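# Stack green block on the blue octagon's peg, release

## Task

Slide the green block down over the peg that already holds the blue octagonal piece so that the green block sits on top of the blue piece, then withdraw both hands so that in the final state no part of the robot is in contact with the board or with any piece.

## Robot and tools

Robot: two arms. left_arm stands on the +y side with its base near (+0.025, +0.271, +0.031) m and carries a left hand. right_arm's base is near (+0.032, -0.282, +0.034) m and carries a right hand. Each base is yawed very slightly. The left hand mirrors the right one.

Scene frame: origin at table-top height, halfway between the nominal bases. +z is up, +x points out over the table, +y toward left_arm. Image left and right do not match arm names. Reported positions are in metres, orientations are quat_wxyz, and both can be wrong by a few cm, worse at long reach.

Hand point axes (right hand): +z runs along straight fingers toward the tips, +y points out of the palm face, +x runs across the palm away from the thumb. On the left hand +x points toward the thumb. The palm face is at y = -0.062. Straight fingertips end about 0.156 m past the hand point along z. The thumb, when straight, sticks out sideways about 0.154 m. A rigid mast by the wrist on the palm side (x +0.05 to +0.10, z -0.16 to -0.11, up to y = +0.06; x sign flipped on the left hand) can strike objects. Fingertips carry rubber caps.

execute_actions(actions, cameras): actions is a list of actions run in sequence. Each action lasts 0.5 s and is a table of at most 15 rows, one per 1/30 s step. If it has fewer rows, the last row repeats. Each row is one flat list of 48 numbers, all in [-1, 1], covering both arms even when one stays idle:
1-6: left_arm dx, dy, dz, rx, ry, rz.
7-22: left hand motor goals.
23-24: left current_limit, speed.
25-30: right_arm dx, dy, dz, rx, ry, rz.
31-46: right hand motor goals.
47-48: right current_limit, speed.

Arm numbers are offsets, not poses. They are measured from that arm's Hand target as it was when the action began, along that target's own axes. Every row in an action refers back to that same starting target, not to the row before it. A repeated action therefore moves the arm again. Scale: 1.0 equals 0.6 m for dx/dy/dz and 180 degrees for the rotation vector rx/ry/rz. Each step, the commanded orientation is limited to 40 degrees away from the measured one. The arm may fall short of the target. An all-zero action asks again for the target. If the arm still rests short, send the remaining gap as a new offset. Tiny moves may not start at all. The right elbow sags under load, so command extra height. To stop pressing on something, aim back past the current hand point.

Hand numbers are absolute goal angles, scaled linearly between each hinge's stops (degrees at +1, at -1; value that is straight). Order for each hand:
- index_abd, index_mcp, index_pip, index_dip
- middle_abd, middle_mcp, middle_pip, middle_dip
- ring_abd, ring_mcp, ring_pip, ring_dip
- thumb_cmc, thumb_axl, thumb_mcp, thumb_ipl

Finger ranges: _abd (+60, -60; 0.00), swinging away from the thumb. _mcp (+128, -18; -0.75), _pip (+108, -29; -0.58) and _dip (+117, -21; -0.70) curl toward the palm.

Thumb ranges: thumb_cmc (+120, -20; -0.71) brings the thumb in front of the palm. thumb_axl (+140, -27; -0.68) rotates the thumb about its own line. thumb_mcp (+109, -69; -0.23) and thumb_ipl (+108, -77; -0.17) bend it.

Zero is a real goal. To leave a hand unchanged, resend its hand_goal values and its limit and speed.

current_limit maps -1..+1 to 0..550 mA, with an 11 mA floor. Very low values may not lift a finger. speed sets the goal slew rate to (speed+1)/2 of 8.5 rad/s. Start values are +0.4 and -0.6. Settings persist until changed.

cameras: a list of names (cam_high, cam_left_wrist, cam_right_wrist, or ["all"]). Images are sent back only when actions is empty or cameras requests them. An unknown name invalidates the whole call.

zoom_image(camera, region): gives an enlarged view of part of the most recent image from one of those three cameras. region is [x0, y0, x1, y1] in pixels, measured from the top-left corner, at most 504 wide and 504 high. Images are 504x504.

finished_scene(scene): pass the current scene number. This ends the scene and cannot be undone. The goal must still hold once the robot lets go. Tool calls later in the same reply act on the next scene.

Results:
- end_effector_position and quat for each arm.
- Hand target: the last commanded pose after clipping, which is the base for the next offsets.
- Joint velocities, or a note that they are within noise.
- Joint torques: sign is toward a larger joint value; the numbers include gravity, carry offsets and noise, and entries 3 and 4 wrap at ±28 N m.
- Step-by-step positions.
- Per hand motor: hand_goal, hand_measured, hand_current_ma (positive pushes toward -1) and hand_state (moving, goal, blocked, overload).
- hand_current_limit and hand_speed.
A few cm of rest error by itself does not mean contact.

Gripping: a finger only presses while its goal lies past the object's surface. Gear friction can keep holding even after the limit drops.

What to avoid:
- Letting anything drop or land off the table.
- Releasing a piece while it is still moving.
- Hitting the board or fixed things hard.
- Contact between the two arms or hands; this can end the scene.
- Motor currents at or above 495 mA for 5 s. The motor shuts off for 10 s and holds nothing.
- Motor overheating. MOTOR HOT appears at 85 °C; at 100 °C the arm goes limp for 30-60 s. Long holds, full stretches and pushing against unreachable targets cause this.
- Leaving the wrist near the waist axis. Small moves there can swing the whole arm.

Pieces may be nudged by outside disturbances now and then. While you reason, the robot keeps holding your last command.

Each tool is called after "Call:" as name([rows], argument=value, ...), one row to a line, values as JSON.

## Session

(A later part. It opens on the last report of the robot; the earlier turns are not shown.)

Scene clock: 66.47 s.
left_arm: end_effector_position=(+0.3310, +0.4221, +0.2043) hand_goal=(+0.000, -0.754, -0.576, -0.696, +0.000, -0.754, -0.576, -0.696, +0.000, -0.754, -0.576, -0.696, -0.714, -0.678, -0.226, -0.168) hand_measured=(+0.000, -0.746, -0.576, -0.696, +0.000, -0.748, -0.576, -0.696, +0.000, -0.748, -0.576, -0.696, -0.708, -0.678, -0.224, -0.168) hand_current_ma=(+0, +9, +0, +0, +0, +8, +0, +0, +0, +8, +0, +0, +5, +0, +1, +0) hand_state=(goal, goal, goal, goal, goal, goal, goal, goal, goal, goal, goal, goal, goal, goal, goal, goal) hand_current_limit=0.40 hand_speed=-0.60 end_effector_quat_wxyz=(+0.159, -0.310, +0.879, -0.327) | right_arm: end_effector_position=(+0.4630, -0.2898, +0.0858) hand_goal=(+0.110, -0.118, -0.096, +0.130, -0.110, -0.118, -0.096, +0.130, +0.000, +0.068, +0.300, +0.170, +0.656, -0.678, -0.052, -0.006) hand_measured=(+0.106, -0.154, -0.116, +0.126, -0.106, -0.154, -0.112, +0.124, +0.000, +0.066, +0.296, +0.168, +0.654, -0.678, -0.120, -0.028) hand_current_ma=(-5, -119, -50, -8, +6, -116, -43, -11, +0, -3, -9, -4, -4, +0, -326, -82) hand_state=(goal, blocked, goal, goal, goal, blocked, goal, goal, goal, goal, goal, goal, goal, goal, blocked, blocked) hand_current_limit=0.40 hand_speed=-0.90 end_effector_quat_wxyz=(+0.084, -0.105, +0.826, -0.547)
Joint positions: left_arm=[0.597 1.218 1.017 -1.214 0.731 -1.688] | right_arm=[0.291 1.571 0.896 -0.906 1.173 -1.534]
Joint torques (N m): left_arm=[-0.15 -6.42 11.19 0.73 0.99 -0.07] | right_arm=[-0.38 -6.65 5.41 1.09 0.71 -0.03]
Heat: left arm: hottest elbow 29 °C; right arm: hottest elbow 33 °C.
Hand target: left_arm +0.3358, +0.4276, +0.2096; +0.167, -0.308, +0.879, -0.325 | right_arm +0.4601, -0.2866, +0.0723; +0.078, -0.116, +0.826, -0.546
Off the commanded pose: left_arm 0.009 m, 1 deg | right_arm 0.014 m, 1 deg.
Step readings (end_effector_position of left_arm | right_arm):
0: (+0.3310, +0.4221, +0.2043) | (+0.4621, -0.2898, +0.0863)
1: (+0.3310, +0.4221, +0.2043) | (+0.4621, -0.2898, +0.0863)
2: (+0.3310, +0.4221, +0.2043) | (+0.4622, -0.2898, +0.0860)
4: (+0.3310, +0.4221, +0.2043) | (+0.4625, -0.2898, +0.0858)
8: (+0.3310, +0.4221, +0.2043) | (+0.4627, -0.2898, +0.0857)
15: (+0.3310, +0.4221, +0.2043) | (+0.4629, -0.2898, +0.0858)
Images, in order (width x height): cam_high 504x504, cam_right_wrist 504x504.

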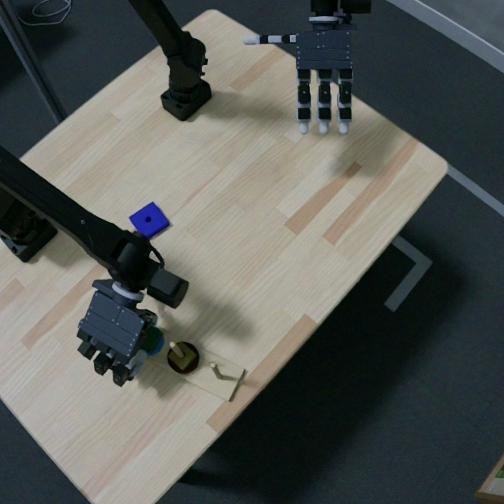

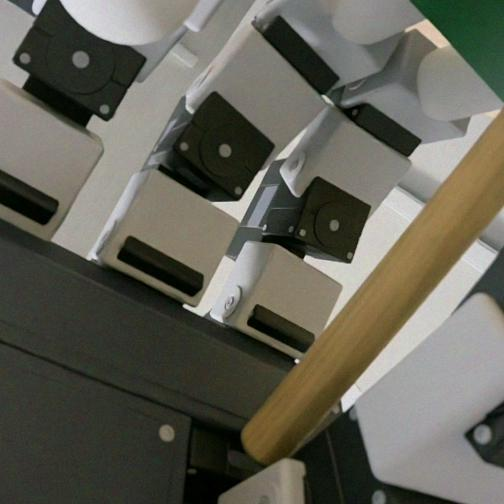

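Call:
execute_actions([
  [[0,0,0,0,0,0,0,-0.754,-0.576,-0.696,0,-0.754,-0.576,-0.696,0,-0.754,-0.576,-0.696,-0.714,-0.678,-0.226,-0.168,0.4,-0.6,0,-0.0123,-0.0052,0,0,0,0.11,-0.118,-0.095,0.13,-0.11,-0.118,-0.095,0.13,0,0.068,0.3,0.17,0.657,-0.678,-0.052,-0.005,0.4,-0.9]],
])

Call:
execute_actions([
  [[0,0,0,0,0,0,0,-0.754,-0.576,-0.696,0,-0.754,-0.576,-0.696,0,-0.754,-0.576,-0.696,-0.714,-0.678,-0.226,-0.168,0.4,-0.6,0,0,0,0,0,0,0.11,-0.17,-0.095,0.13,-0.11,-0.17,-0.095,0.13,0,0.068,0.3,0.17,0.657,-0.678,-0.13,-0.005,0.4,-0.92]],
], cameras=["cam_high","cam_right_wrist"])

Call:
zoom_image(camera="cam_high", region=[110, 310, 190, 390])

Scene clock: 67.50 s.
left_arm: end_effector_position=(+0.3310, +0.4221, +0.2043) hand_goal=(+0.000, -0.754, -0.576, -0.696, +0.000, -0.754, -0.576, -0.696, +0.000, -0.754, -0.576, -0.696, -0.714, -0.678, -0.226, -0.168) hand_measured=(+0.000, -0.746, -0.576, -0.696, +0.000, -0.748, -0.576, -0.696, +0.000, -0.748, -0.576, -0.696, -0.708, -0.678, -0.224, -0.168) hand_current_ma=(+0, +9, +0, +0, +0, +8, +0, +0, +0, +8, +0, +0, +5, +0, +1, +0) hand_state=(goal, goal, goal, goal, goal, goal, goal, goal, goal, goal, goal, goal, goal, goal, goal, goal) hand_current_limit=0.40 hand_speed=-0.60 end_effector_quat_wxyz=(+0.159, -0.310, +0.879, -0.327) | right_arm: end_effector_position=(+0.4629, -0.2899, +0.0858) hand_goal=(+0.110, -0.118, -0.096, +0.130, -0.110, -0.118, -0.096, +0.130, +0.000, +0.068, +0.300, +0.170, +0.656, -0.678, -0.052, -0.006) hand_measured=(+0.106, -0.154, -0.116, +0.126, -0.106, -0.154, -0.112, +0.124, +0.000, +0.066, +0.296, +0.168, +0.654, -0.678, -0.120, -0.028) hand_current_ma=(-5, -119, -50, -8, +6, -116, -43, -11, +0, -3, -9, -4, -4, +0, -326, -82) hand_state=(goal, blocked, goal, goal, goal, blocked, goal, goal, goal, goal, goal, goal, goal, goal, blocked, blocked) hand_current_limit=0.40 hand_speed=-0.90 end_effector_quat_wxyz=(+0.084, -0.106, +0.826, -0.547)
Joint positions: left_arm=[0.597 1.218 1.017 -1.214 0.731 -1.688] | right_arm=[0.291 1.571 0.896 -0.906 1.173 -1.535]
Joint torques (N m): left_arm=[-0.09 -6.36 11.19 0.72 0.99 -0.06] | right_arm=[0.26 -8.12 5.78 0.32 0.73 -0.05]
Heat: left arm: hottest elbow 29 °C; right arm: hottest elbow 32 °C.
Hand target: left_arm +0.3358, +0.4276, +0.2096; +0.167, -0.308, +0.879, -0.325 | right_arm +0.4601, -0.2866, +0.0803; +0.078, -0.116, +0.826, -0.546
Off the commanded pose: left_arm 0.009 m, 1 deg | right_arm 0.007 m, 1 deg.
Step readings (end_effector_position of left_arm | right_arm):
0: (+0.3310, +0.4221, +0.2043) | (+0.4630, -0.2898, +0.0858)
1: (+0.3310, +0.4221, +0.2043) | (+0.4630, -0.2898, +0.0858)
2: (+0.3310, +0.4221, +0.2043) | (+0.4630, -0.2898, +0.0858)
4: (+0.3310, +0.4221, +0.2043) | (+0.4630, -0.2898, +0.0858)
8: (+0.3310, +0.4221, +0.2043) | (+0.4630, -0.2898, +0.0858)
15: (+0.3310, +0.4221, +0.2043) | (+0.4629, -0.2899, +0.0858)

Scene clock: 68.20 s.
left_arm: end_effector_position=(+0.3310, +0.4221, +0.2043) hand_goal=(+0.000, -0.754, -0.576, -0.696, +0.000, -0.754, -0.576, -0.696, +0.000, -0.754, -0.576, -0.696, -0.714, -0.678, -0.226, -0.168) hand_measured=(+0.000, -0.746, -0.576, -0.696, +0.000, -0.748, -0.576, -0.696, +0.000, -0.748, -0.576, -0.696, -0.708, -0.678, -0.224, -0.168) hand_current_ma=(+0, +9, +0, +0, +0, +8, +0, +0, +0, +8, +0, +0, +5, +0, +1, +0) hand_state=(goal, goal, goal, goal, goal, goal, goal, goal, goal, goal, goal, goal, goal, goal, goal, goal) hand_current_limit=0.40 hand_speed=-0.60 end_effector_quat_wxyz=(+0.159, -0.310, +0.879, -0.327) | right_arm: end_effector_position=(+0.4629, -0.2899, +0.0858) hand_goal=(+0.110, -0.170, -0.096, +0.130, -0.110, -0.170, -0.096, +0.130, +0.000, +0.068, +0.300, +0.170, +0.656, -0.678, -0.130, -0.006) hand_measured=(+0.108, -0.166, -0.104, +0.126, -0.106, -0.166, -0.102, +0.126, +0.000, +0.066, +0.296, +0.168, +0.656, -0.678, -0.132, -0.014) hand_current_ma=(-4, +7, -16, -8, +6, +10, -14, -7, +0, -3, -9, -4, +1, +0, -2, -23) hand_state=(goal, goal, goal, goal, goal, goal, goal, goal, goal, goal, goal, goal, goal, goal, goal, goal) hand_current_limit=0.40 hand_speed=-0.92 end_effector_quat_wxyz=(+0.084, -0.106, +0.826, -0.547)
Joint positions: left_arm=[0.597 1.218 1.017 -1.214 0.731 -1.688] | right_arm=[0.291 1.571 0.896 -0.906 1.173 -1.535]
Joint torques (N m): left_arm=[-0.26 -6.48 11.11 0.72 0.99 -0.06] | right_arm=[-0.15 -8.23 5.86 0.39 0.68 -0.07]
Heat: left arm: hottest elbow 29 °C; right arm: hottest elbow 32 °C.
Hand target: left_arm +0.3358, +0.4276, +0.2096; +0.167, -0.308, +0.879, -0.325 | right_arm +0.4601, -0.2866, +0.0803; +0.078, -0.116, +0.826, -0.546
Off the commanded pose: left_arm 0.009 m, 1 deg | right_arm 0.007 m, 1 deg.
Step readings (end_effector_position of left_arm | right_arm):
0: (+0.3310, +0.4221, +0.2043) | (+0.4629, -0.2899, +0.0858)
1: (+0.3310, +0.4221, +0.2043) | (+0.4629, -0.2899, +0.0858)
2: (+0.3310, +0.4221, +0.2043) | (+0.4629, -0.2899, +0.0858)
4: (+0.3310, +0.4221, +0.2043) | (+0.4629, -0.2899, +0.0858)
8: (+0.3310, +0.4221, +0.2043) | (+0.4629, -0.2899, +0.0858)
15: (+0.3310, +0.4221, +0.2043) | (+0.4629, -0.2899, +0.0858)
Images, in order (width x height): cam_high 504x504, cam_right_wrist 504x504.

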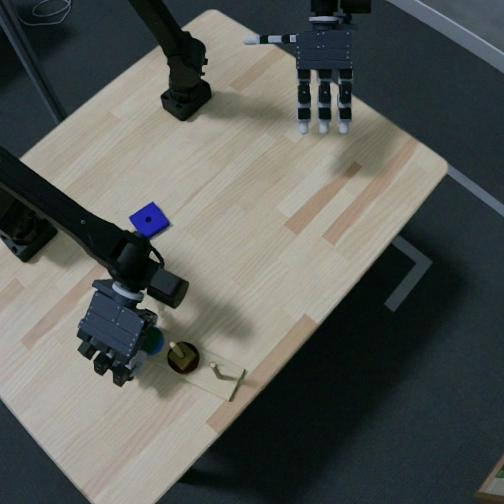

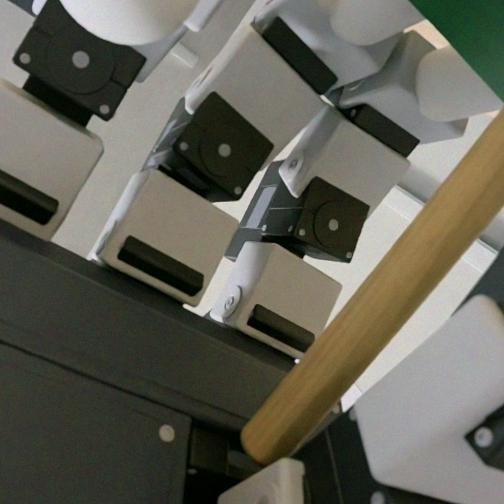

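Scaled by 6.300 from the camera's 504x504 image, which has a finer 720x720 frame.

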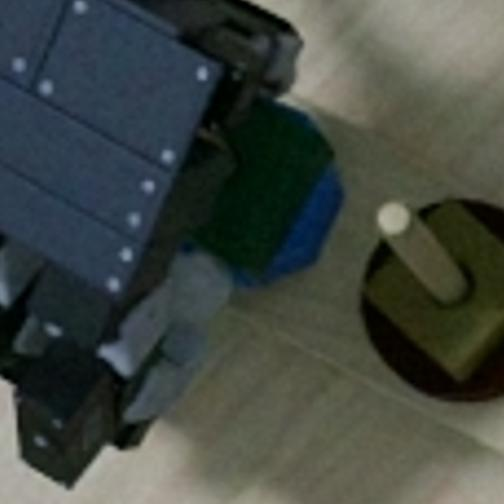

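Call:
execute_actions([
  [[0,0,0,0,0,0,0,-0.754,-0.576,-0.696,0,-0.754,-0.576,-0.696,0,-0.754,-0.576,-0.696,-0.714,-0.678,-0.226,-0.168,0.4,-0.6,0,0,0,0,0,0,0.11,-0.25,-0.095,0.13,-0.11,-0.25,-0.095,0.13,0,0.068,0.3,0.17,0.657,-0.678,-0.226,-0.05,0.4,-0.88]],
], cameras=["cam_high","cam_right_wrist"])

Call:
zoom_image(camera="cam_high", region=[110, 310, 190, 390])

Scene clock: 69.07 s.
left_arm: end_effector_position=(+0.3310, +0.4221, +0.2043) hand_goal=(+0.000, -0.754, -0.576, -0.696, +0.000, -0.754, -0.576, -0.696, +0.000, -0.754, -0.576, -0.696, -0.714, -0.678, -0.226, -0.168) hand_measured=(+0.000, -0.746, -0.576, -0.696, +0.000, -0.748, -0.576, -0.696, +0.000, -0.748, -0.576, -0.696, -0.708, -0.678, -0.224, -0.168) hand_current_ma=(+0, +9, +0, +0, +0, +8, +0, +0, +0, +8, +0, +0, +5, +0, +1, +0) hand_state=(goal, goal, goal, goal, goal, goal, goal, goal, goal, goal, goal, goal, goal, goal, goal, goal) hand_current_limit=0.40 hand_speed=-0.60 end_effector_quat_wxyz=(+0.159, -0.310, +0.879, -0.327) | right_arm: end_effector_position=(+0.4629, -0.2899, +0.0858) hand_goal=(+0.110, -0.250, -0.096, +0.130, -0.110, -0.250, -0.096, +0.130, +0.000, +0.068, +0.300, +0.170, +0.656, -0.678, -0.226, -0.050) hand_measured=(+0.108, -0.240, -0.100, +0.126, -0.106, -0.240, -0.100, +0.126, +0.000, +0.066, +0.296, +0.168, +0.656, -0.678, -0.220, -0.048) hand_current_ma=(-4, +25, -6, -6, +6, +26, -6, -6, +0, -3, -9, -4, +1, +0, +14, +6) hand_state=(goal, goal, goal, goal, goal, goal, goal, goal, goal, goal, goal, goal, goal, goal, goal, goal) hand_current_limit=0.40 hand_speed=-0.88 end_effector_quat_wxyz=(+0.084, -0.106, +0.826, -0.547)
Joint positions: left_arm=[0.597 1.218 1.017 -1.214 0.731 -1.688] | right_arm=[0.291 1.571 0.896 -0.906 1.174 -1.535]
Joint torques (N m): left_arm=[-0.03 -6.42 11.19 0.73 1 -0.06] | right_arm=[0.15 -7.82 6.05 0.08 0.71 -0.07]
Heat: left arm: hottest elbow 30 °C; right arm: hottest elbow 32 °C.
Hand target: left_arm +0.3358, +0.4276, +0.2096; +0.167, -0.308, +0.879, -0.325 | right_arm +0.4601, -0.2867, +0.0803; +0.078, -0.116, +0.826, -0.546
Off the commanded pose: left_arm 0.009 m, 1 deg | right_arm 0.007 m, 1 deg.
Step readings (end_effector_position of left_arm | right_arm):
0: (+0.3310, +0.4221, +0.2043) | (+0.4629, -0.2899, +0.0858)
1: (+0.3310, +0.4221, +0.2043) | (+0.4629, -0.2899, +0.0858)
2: (+0.3310, +0.4221, +0.2043) | (+0.4629, -0.2899, +0.0858)
4: (+0.3310, +0.4221, +0.2043) | (+0.4629, -0.2899, +0.0858)
8: (+0.3310, +0.4221, +0.2043) | (+0.4629, -0.2899, +0.0858)
15: (+0.3310, +0.4221, +0.2043) | (+0.4629, -0.2899, +0.0858)
Images, in order (width x height): cam_high 504x504, cam_right_wrist 504x504.

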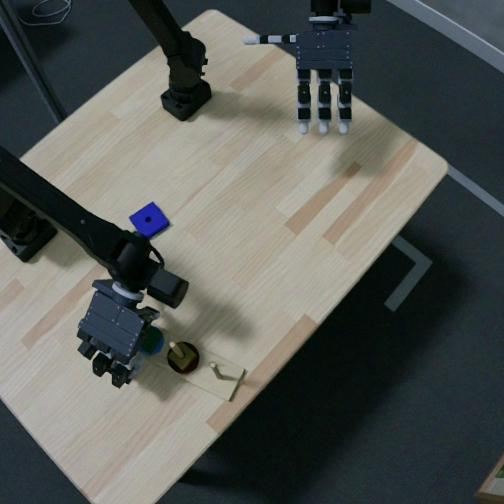

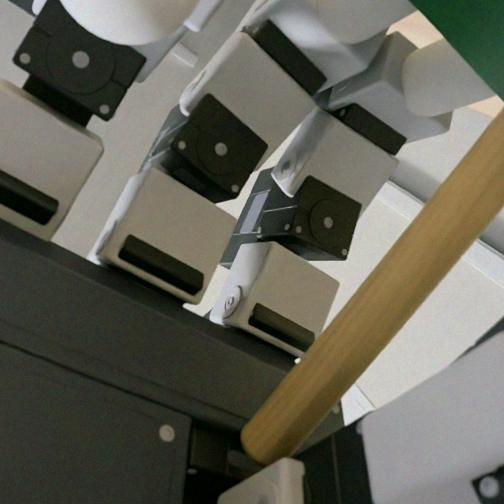

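Scaled by 6.300 from the camera's 504x504 image, which has a finer 720x720 frame.

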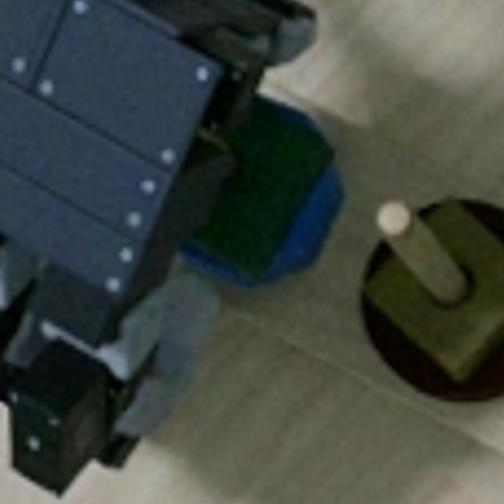

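Call:
execute_actions([
  [[0,0,0,0,0,0,0,-0.754,-0.576,-0.696,0,-0.754,-0.576,-0.696,0,-0.754,-0.576,-0.696,-0.714,-0.678,-0.226,-0.168,0.4,-0.6,-0.01,-0.0921,-0.0391,0,0,0,0.11,-0.3,-0.095,0.13,-0.11,-0.3,-0.095,0.13,0,0.068,0.3,0.17,0.657,-0.678,-0.24,-0.05,0.4,-0.88]],
], cameras=["cam_high","cam_right_wrist"])

Scene clock: 70.17 s.
left_arm: end_effector_position=(+0.3310, +0.4221, +0.2043) hand_goal=(+0.000, -0.754, -0.576, -0.696, +0.000, -0.754, -0.576, -0.696, +0.000, -0.754, -0.576, -0.696, -0.714, -0.678, -0.226, -0.168) hand_measured=(+0.000, -0.746, -0.576, -0.696, +0.000, -0.748, -0.576, -0.696, +0.000, -0.748, -0.576, -0.696, -0.708, -0.678, -0.224, -0.168) hand_current_ma=(+0, +9, +0, +0, +0, +8, +0, +0, +0, +8, +0, +0, +5, +0, +1, +0) hand_state=(goal, goal, goal, goal, goal, goal, goal, goal, goal, goal, goal, goal, goal, goal, goal, goal) hand_current_limit=0.40 hand_speed=-0.60 end_effector_quat_wxyz=(+0.159, -0.310, +0.879, -0.327) | right_arm: end_effector_position=(+0.4508, -0.2927, +0.1282) hand_goal=(+0.110, -0.300, -0.096, +0.130, -0.110, -0.300, -0.096, +0.130, +0.000, +0.068, +0.300, +0.170, +0.656, -0.678, -0.240, -0.050) hand_measured=(+0.108, -0.290, -0.100, +0.126, -0.106, -0.290, -0.100, +0.126, +0.000, +0.066, +0.296, +0.168, +0.656, -0.678, -0.234, -0.048) hand_current_ma=(-4, +25, -5, -6, +5, +27, -6, -5, +0, -2, -9, -4, +0, +0, +14, +6) hand_state=(goal, goal, goal, goal, goal, goal, goal, goal, goal, goal, goal, goal, goal, goal, goal, goal) hand_current_limit=0.40 hand_speed=-0.88 end_effector_quat_wxyz=(+0.064, -0.124, +0.824, -0.549)
Joint positions: left_arm=[0.597 1.218 1.017 -1.214 0.731 -1.688] | right_arm=[0.291 1.49 0.942 -1.067 1.17 -1.556]
Joint torques (N m): left_arm=[-0.26 -6.3 11.15 0.72 1 -0.07] | right_arm=[0.38 -7.65 9.47 -0.38 0.84 0.05]
Heat: left arm: hottest elbow 30 °C; right arm: hottest elbow 33 °C.
Hand target: left_arm +0.3358, +0.4276, +0.2096; +0.167, -0.308, +0.879, -0.325 | right_arm +0.4657, -0.2851, +0.1403; +0.077, -0.116, +0.826, -0.546
Off the commanded pose: left_arm 0.009 m, 1 deg | right_arm 0.021 m, 2 deg.
Step readings (end_effector_position of left_arm | right_arm):
0: (+0.3310, +0.4221, +0.2043) | (+0.4629, -0.2899, +0.0858)
1: (+0.3310, +0.4221, +0.2043) | (+0.4628, -0.2899, +0.0860)
2: (+0.3310, +0.4221, +0.2043) | (+0.4610, -0.2904, +0.0866)
4: (+0.3310, +0.4221, +0.2043) | (+0.4541, -0.2920, +0.0901)
8: (+0.3310, +0.4221, +0.2043) | (+0.4461, -0.2941, +0.1078)
15: (+0.3310, +0.4221, +0.2043) | (+0.4534, -0.2920, +0.1284)
Images, in order (width x height): cam_high 504x504, cam_right_wrist 504x504.

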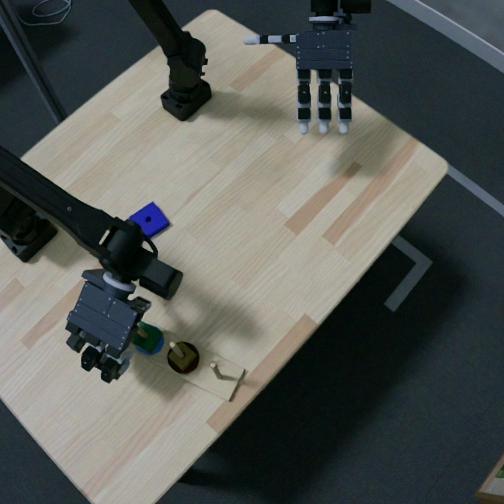

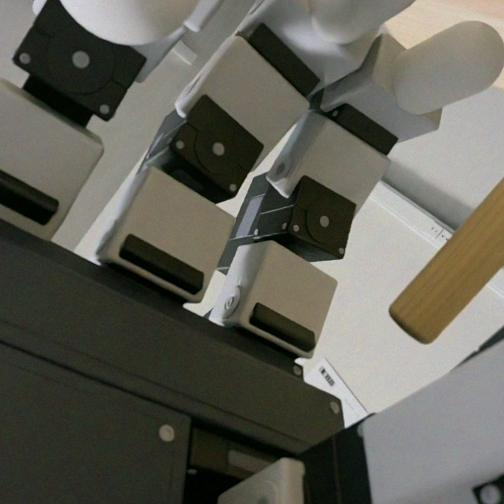

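Call:
execute_actions([
  [[0,0,0,0,0,0,0,-0.754,-0.576,-0.696,0,-0.754,-0.576,-0.696,0,-0.754,-0.576,-0.696,-0.714,-0.678,-0.226,-0.168,0.4,-0.6,0,-0.0767,-0.0326,0,0,0,0.11,-0.342,-0.095,0.13,-0.11,-0.342,-0.095,0.13,0,0.068,0.3,0.17,0.657,-0.678,-0.24,-0.05,0.4,-0.88]],
  [[0,0,0,0,0,0,0,-0.754,-0.576,-0.696,0,-0.754,-0.576,-0.696,0,-0.754,-0.576,-0.696,-0.714,-0.678,-0.226,-0.168,0.4,-0.6,0,-0.0920,-0.039,0,0,0,0.11,-0.342,-0.095,0.13,-0.11,-0.342,-0.095,0.13,0,0.068,0.3,0.17,0.657,-0.678,-0.24,-0.05,0.4,-0.88]],
], cameras=["cam_high","cam_right_wrist"])

Call:
zoom_image(camera="cam_high", region=[110, 300, 190, 380])

Scene clock: 71.87 s.
left_arm: end_effector_position=(+0.3310, +0.4221, +0.2043) hand_goal=(+0.000, -0.754, -0.576, -0.696, +0.000, -0.754, -0.576, -0.696, +0.000, -0.754, -0.576, -0.696, -0.714, -0.678, -0.226, -0.168) hand_measured=(+0.000, -0.746, -0.576, -0.696, +0.000, -0.748, -0.576, -0.696, +0.000, -0.748, -0.576, -0.696, -0.708, -0.678, -0.224, -0.168) hand_current_ma=(+0, +9, +0, +0, +0, +8, +0, +0, +0, +8, +0, +0, +5, +0, +1, +0) hand_state=(goal, goal, goal, goal, goal, goal, goal, goal, goal, goal, goal, goal, goal, goal, goal, goal) hand_current_limit=0.40 hand_speed=-0.60 end_effector_quat_wxyz=(+0.159, -0.310, +0.879, -0.327) | right_arm: end_effector_position=(+0.4525, -0.2920, +0.2363) hand_goal=(+0.110, -0.342, -0.096, +0.130, -0.110, -0.342, -0.096, +0.130, +0.000, +0.068, +0.300, +0.170, +0.656, -0.678, -0.240, -0.050) hand_measured=(+0.108, -0.332, -0.098, +0.126, -0.108, -0.330, -0.098, +0.126, +0.000, +0.066, +0.296, +0.168, +0.656, -0.678, -0.234, -0.048) hand_current_ma=(-4, +26, -5, -5, +4, +28, -5, -5, +0, -2, -9, -4, +0, +0, +14, +6) hand_state=(goal, goal, goal, goal, goal, goal, goal, goal, goal, goal, goal, goal, goal, goal, goal, goal) hand_current_limit=0.40 hand_speed=-0.88 end_effector_quat_wxyz=(+0.064, -0.124, +0.825, -0.548)
Joint positions: left_arm=[0.597 1.218 1.017 -1.214 0.731 -1.688] | right_arm=[0.291 1.378 1.133 -1.368 1.169 -1.559]
Joint torques (N m): left_arm=[-0.21 -6.42 11.17 0.69 1 -0.07] | right_arm=[0.67 -7.06 10.61 -0.28 0.89 0.15]
Heat: left arm: hottest elbow 30 °C; right arm: hottest elbow 33 °C.
Hand target: left_arm +0.3358, +0.4276, +0.2096; +0.167, -0.308, +0.879, -0.325 | right_arm +0.4657, -0.2851, +0.2503; +0.078, -0.116, +0.826, -0.546
Off the commanded pose: left_arm 0.009 m, 1 deg | right_arm 0.020 m, 2 deg.
Step readings (end_effector_position of left_arm | right_arm):
0: (+0.3310, +0.4221, +0.2043) | (+0.4508, -0.2927, +0.1282)
1: (+0.3310, +0.4221, +0.2043) | (+0.4507, -0.2927, +0.1283)
2: (+0.3310, +0.4221, +0.2043) | (+0.4495, -0.2930, +0.1291)
4: (+0.3310, +0.4221, +0.2043) | (+0.4469, -0.2936, +0.1343)
8: (+0.3310, +0.4221, +0.2043) | (+0.4486, -0.2931, +0.1579)
15: (+0.3310, +0.4221, +0.2043) | (+0.4535, -0.2917, +0.1780)
16: (+0.3310, +0.4221, +0.2043) | (+0.4527, -0.2919, +0.1779)
17: (+0.3310, +0.4221, +0.2043) | (+0.4510, -0.2924, +0.1790)
19: (+0.3310, +0.4221, +0.2043) | (+0.4482, -0.2932, +0.1850)
23: (+0.3310, +0.4221, +0.2043) | (+0.4512, -0.2923, +0.2130)
30: (+0.3310, +0.4221, +0.2043) | (+0.4545, -0.2913, +0.2377)
Images, in order (width x height): cam_high 504x504, cam_right_wrist 504x504.

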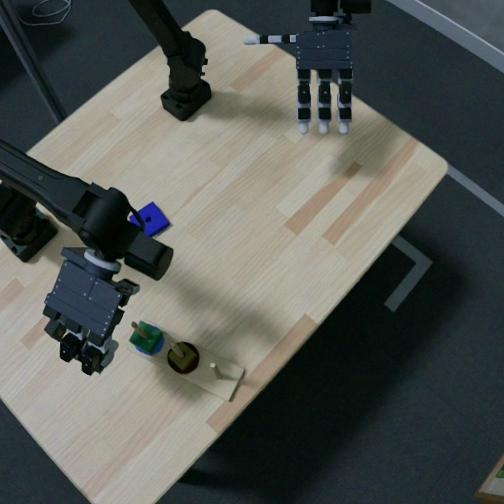

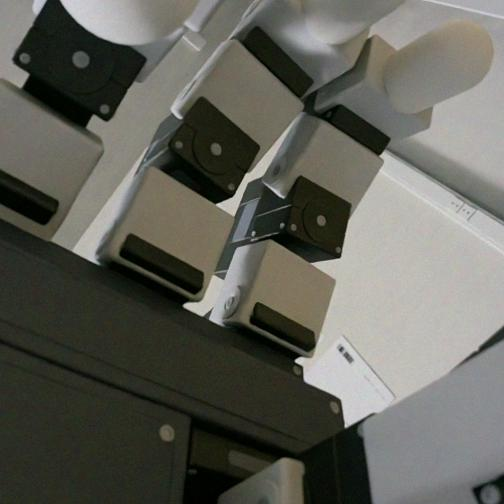

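Scaled by 6.300 from the camera's 504x504 image, which has a finer 720x720 frame.

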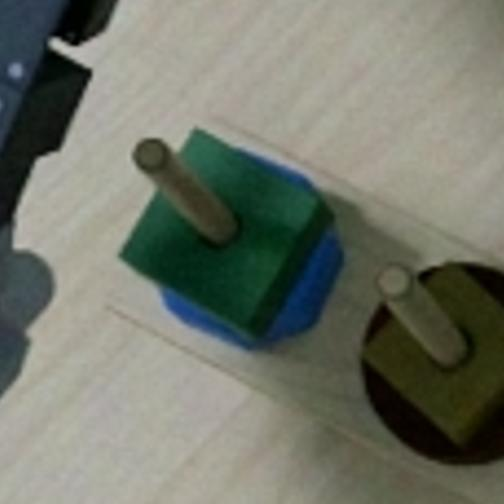

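Call:
zoom_image(camera="cam_high", region=[126, 316, 168, 358])

Scaled by 12.000 from the camera's 504x504 image, which has a finer 720x720 frame.

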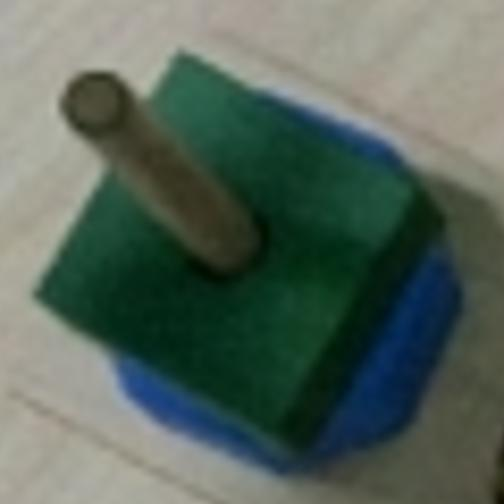

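Call:
zoom_image(camera="cam_high", region=[160, 330, 202, 372])

Call:
zoom_image(camera="cam_high", region=[203, 355, 245, 397])

Call:
zoom_image(camera="cam_high", region=[120, 308, 248, 408])

Scaled by 12.000 from the camera's 504x504 image, which has a finer 720x720 frame.

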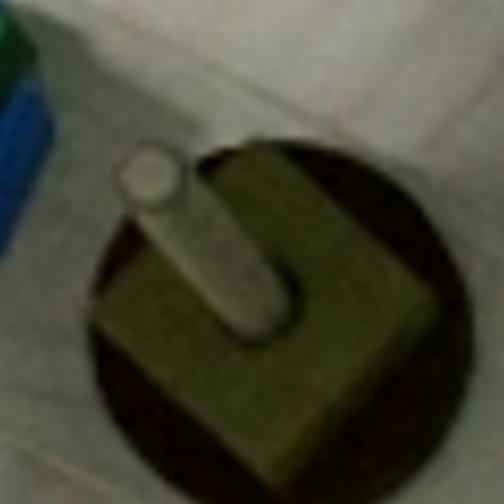

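Scaled by 12.000 from the camera's 504x504 image, which has a finer 720x720 frame.

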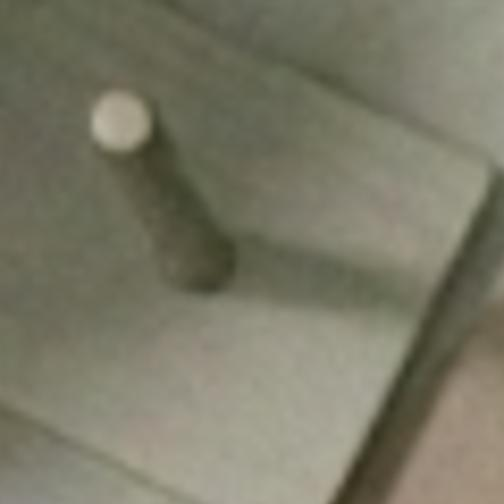

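Scaled by 3.938 from the camera's 504x504 image, which has a finer 720x720 frame.

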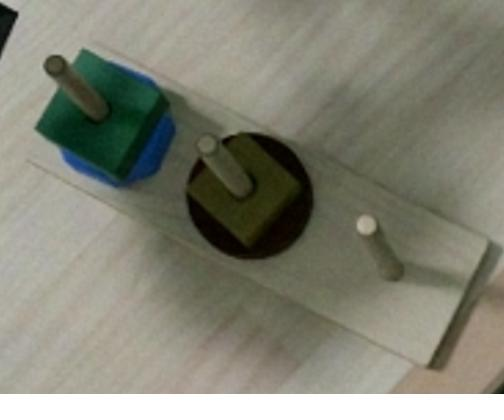

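Call:
zoom_image(camera="cam_high", region=[144, 326, 168, 350])

Call:
zoom_image(camera="cam_high", region=[126, 338, 156, 368])

Call:
zoom_image(camera="cam_high", region=[176, 345, 200, 369])

Scaled by 21.000 from the camera's 504x504 image, which has a finer 720x720 frame.

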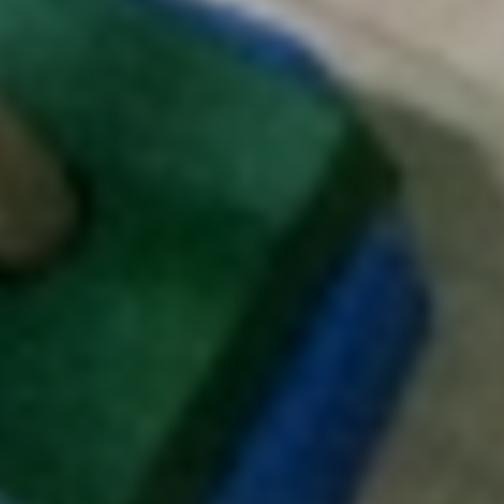

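Scaled by 16.800 from the camera's 504x504 image, which has a finer 720x720 frame.

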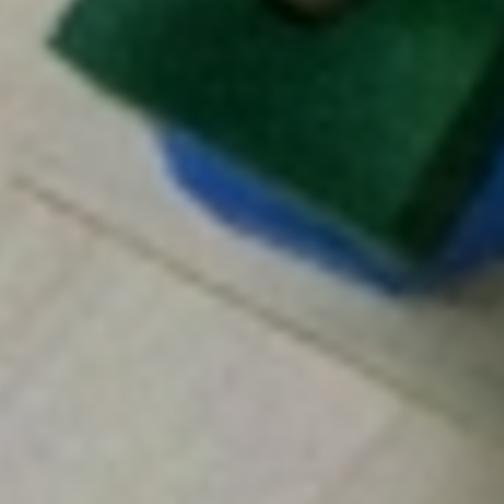

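Scaled by 21.000 from the camera's 504x504 image, which has a finer 720x720 frame.

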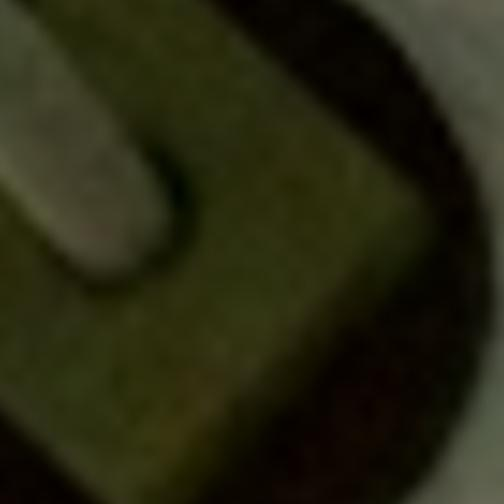

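Call:
execute_actions(actions=[])

Scene clock: 74.73 s.
left_arm: end_effector_position=(+0.3310, +0.4221, +0.2043) hand_goal=(+0.000, -0.754, -0.576, -0.696, +0.000, -0.754, -0.576, -0.696, +0.000, -0.754, -0.576, -0.696, -0.714, -0.678, -0.226, -0.168) hand_measured=(+0.000, -0.746, -0.576, -0.696, +0.000, -0.748, -0.576, -0.696, +0.000, -0.748, -0.576, -0.696, -0.708, -0.678, -0.224, -0.168) hand_current_ma=(+0, +9, +0, +0, +0, +8, +0, +0, +0, +8, +0, +0, +5, +0, +1, +0) hand_state=(goal, goal, goal, goal, goal, goal, goal, goal, goal, goal, goal, goal, goal, goal, goal, goal) hand_current_limit=0.40 hand_speed=-0.60 end_effector_quat_wxyz=(+0.159, -0.310, +0.879, -0.327) | right_arm: end_effector_position=(+0.4525, -0.2920, +0.2363) hand_goal=(+0.110, -0.342, -0.096, +0.130, -0.110, -0.342, -0.096, +0.130, +0.000, +0.068, +0.300, +0.170, +0.656, -0.678, -0.240, -0.050) hand_measured=(+0.108, -0.332, -0.098, +0.126, -0.108, -0.330, -0.098, +0.126, +0.000, +0.066, +0.296, +0.168, +0.656, -0.678, -0.234, -0.048) hand_current_ma=(-4, +26, -5, -5, +4, +28, -5, -5, +0, -2, -9, -4, +0, +0, +14, +6) hand_state=(goal, goal, goal, goal, goal, goal, goal, goal, goal, goal, goal, goal, goal, goal, goal, goal) hand_current_limit=0.40 hand_speed=-0.88 end_effector_quat_wxyz=(+0.064, -0.124, +0.825, -0.548)
Joint positions: left_arm=[0.597 1.218 1.017 -1.214 0.731 -1.688] | right_arm=[0.291 1.378 1.133 -1.368 1.169 -1.558]
Joint velocities: within noise
Joint torques (N m): left_arm=[-0.03 -6.42 11.21 0.7 1 -0.05] | right_arm=[0.09 -6.42 10.76 -0.03 0.88 0.09]
Heat: left arm: hottest elbow 30 °C; right arm: hottest elbow 33 °C.
Hand target: left_arm +0.3358, +0.4276, +0.2096; +0.167, -0.308, +0.879, -0.325 | right_arm +0.4656, -0.2851, +0.2503; +0.077, -0.116, +0.826, -0.546
Off the commanded pose: left_arm 0.009 m, 1 deg | right_arm 0.020 m, 2 deg.

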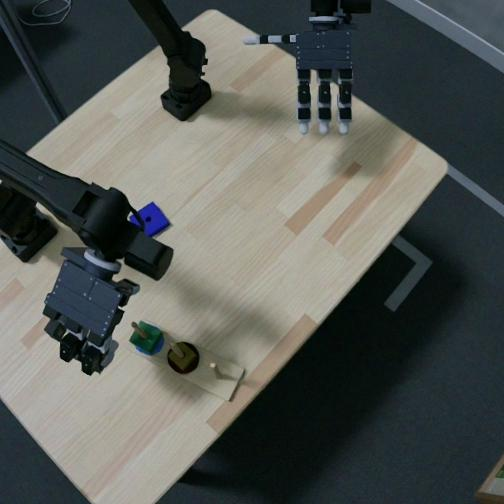

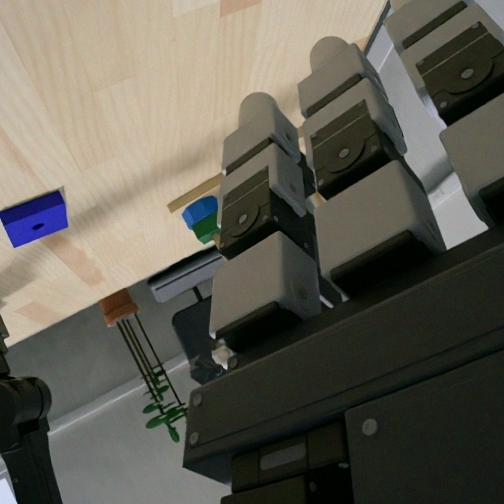

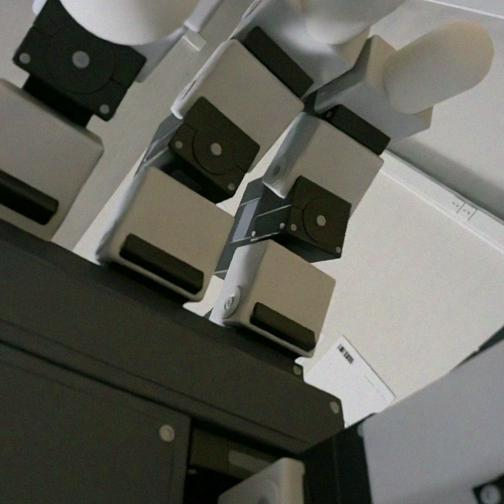

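The left wrist camera sees the stack from the side.

Call:
zoom_image(camera="cam_left_wrist", region=[160, 170, 240, 250])

Scaled by 6.300 from the camera's 504x504 image, which has a finer 720x720 frame.

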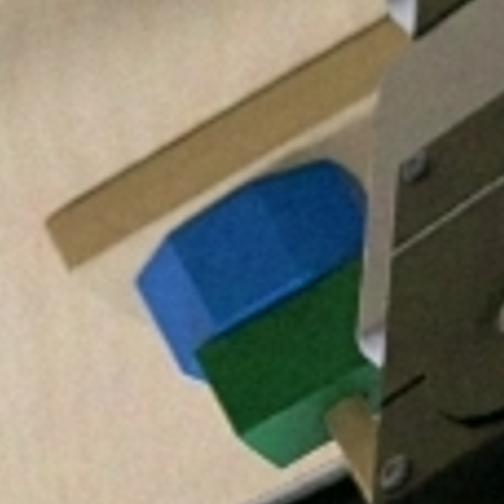

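Call:
finished_scene(scene=3)

The scene is finished: the task was done.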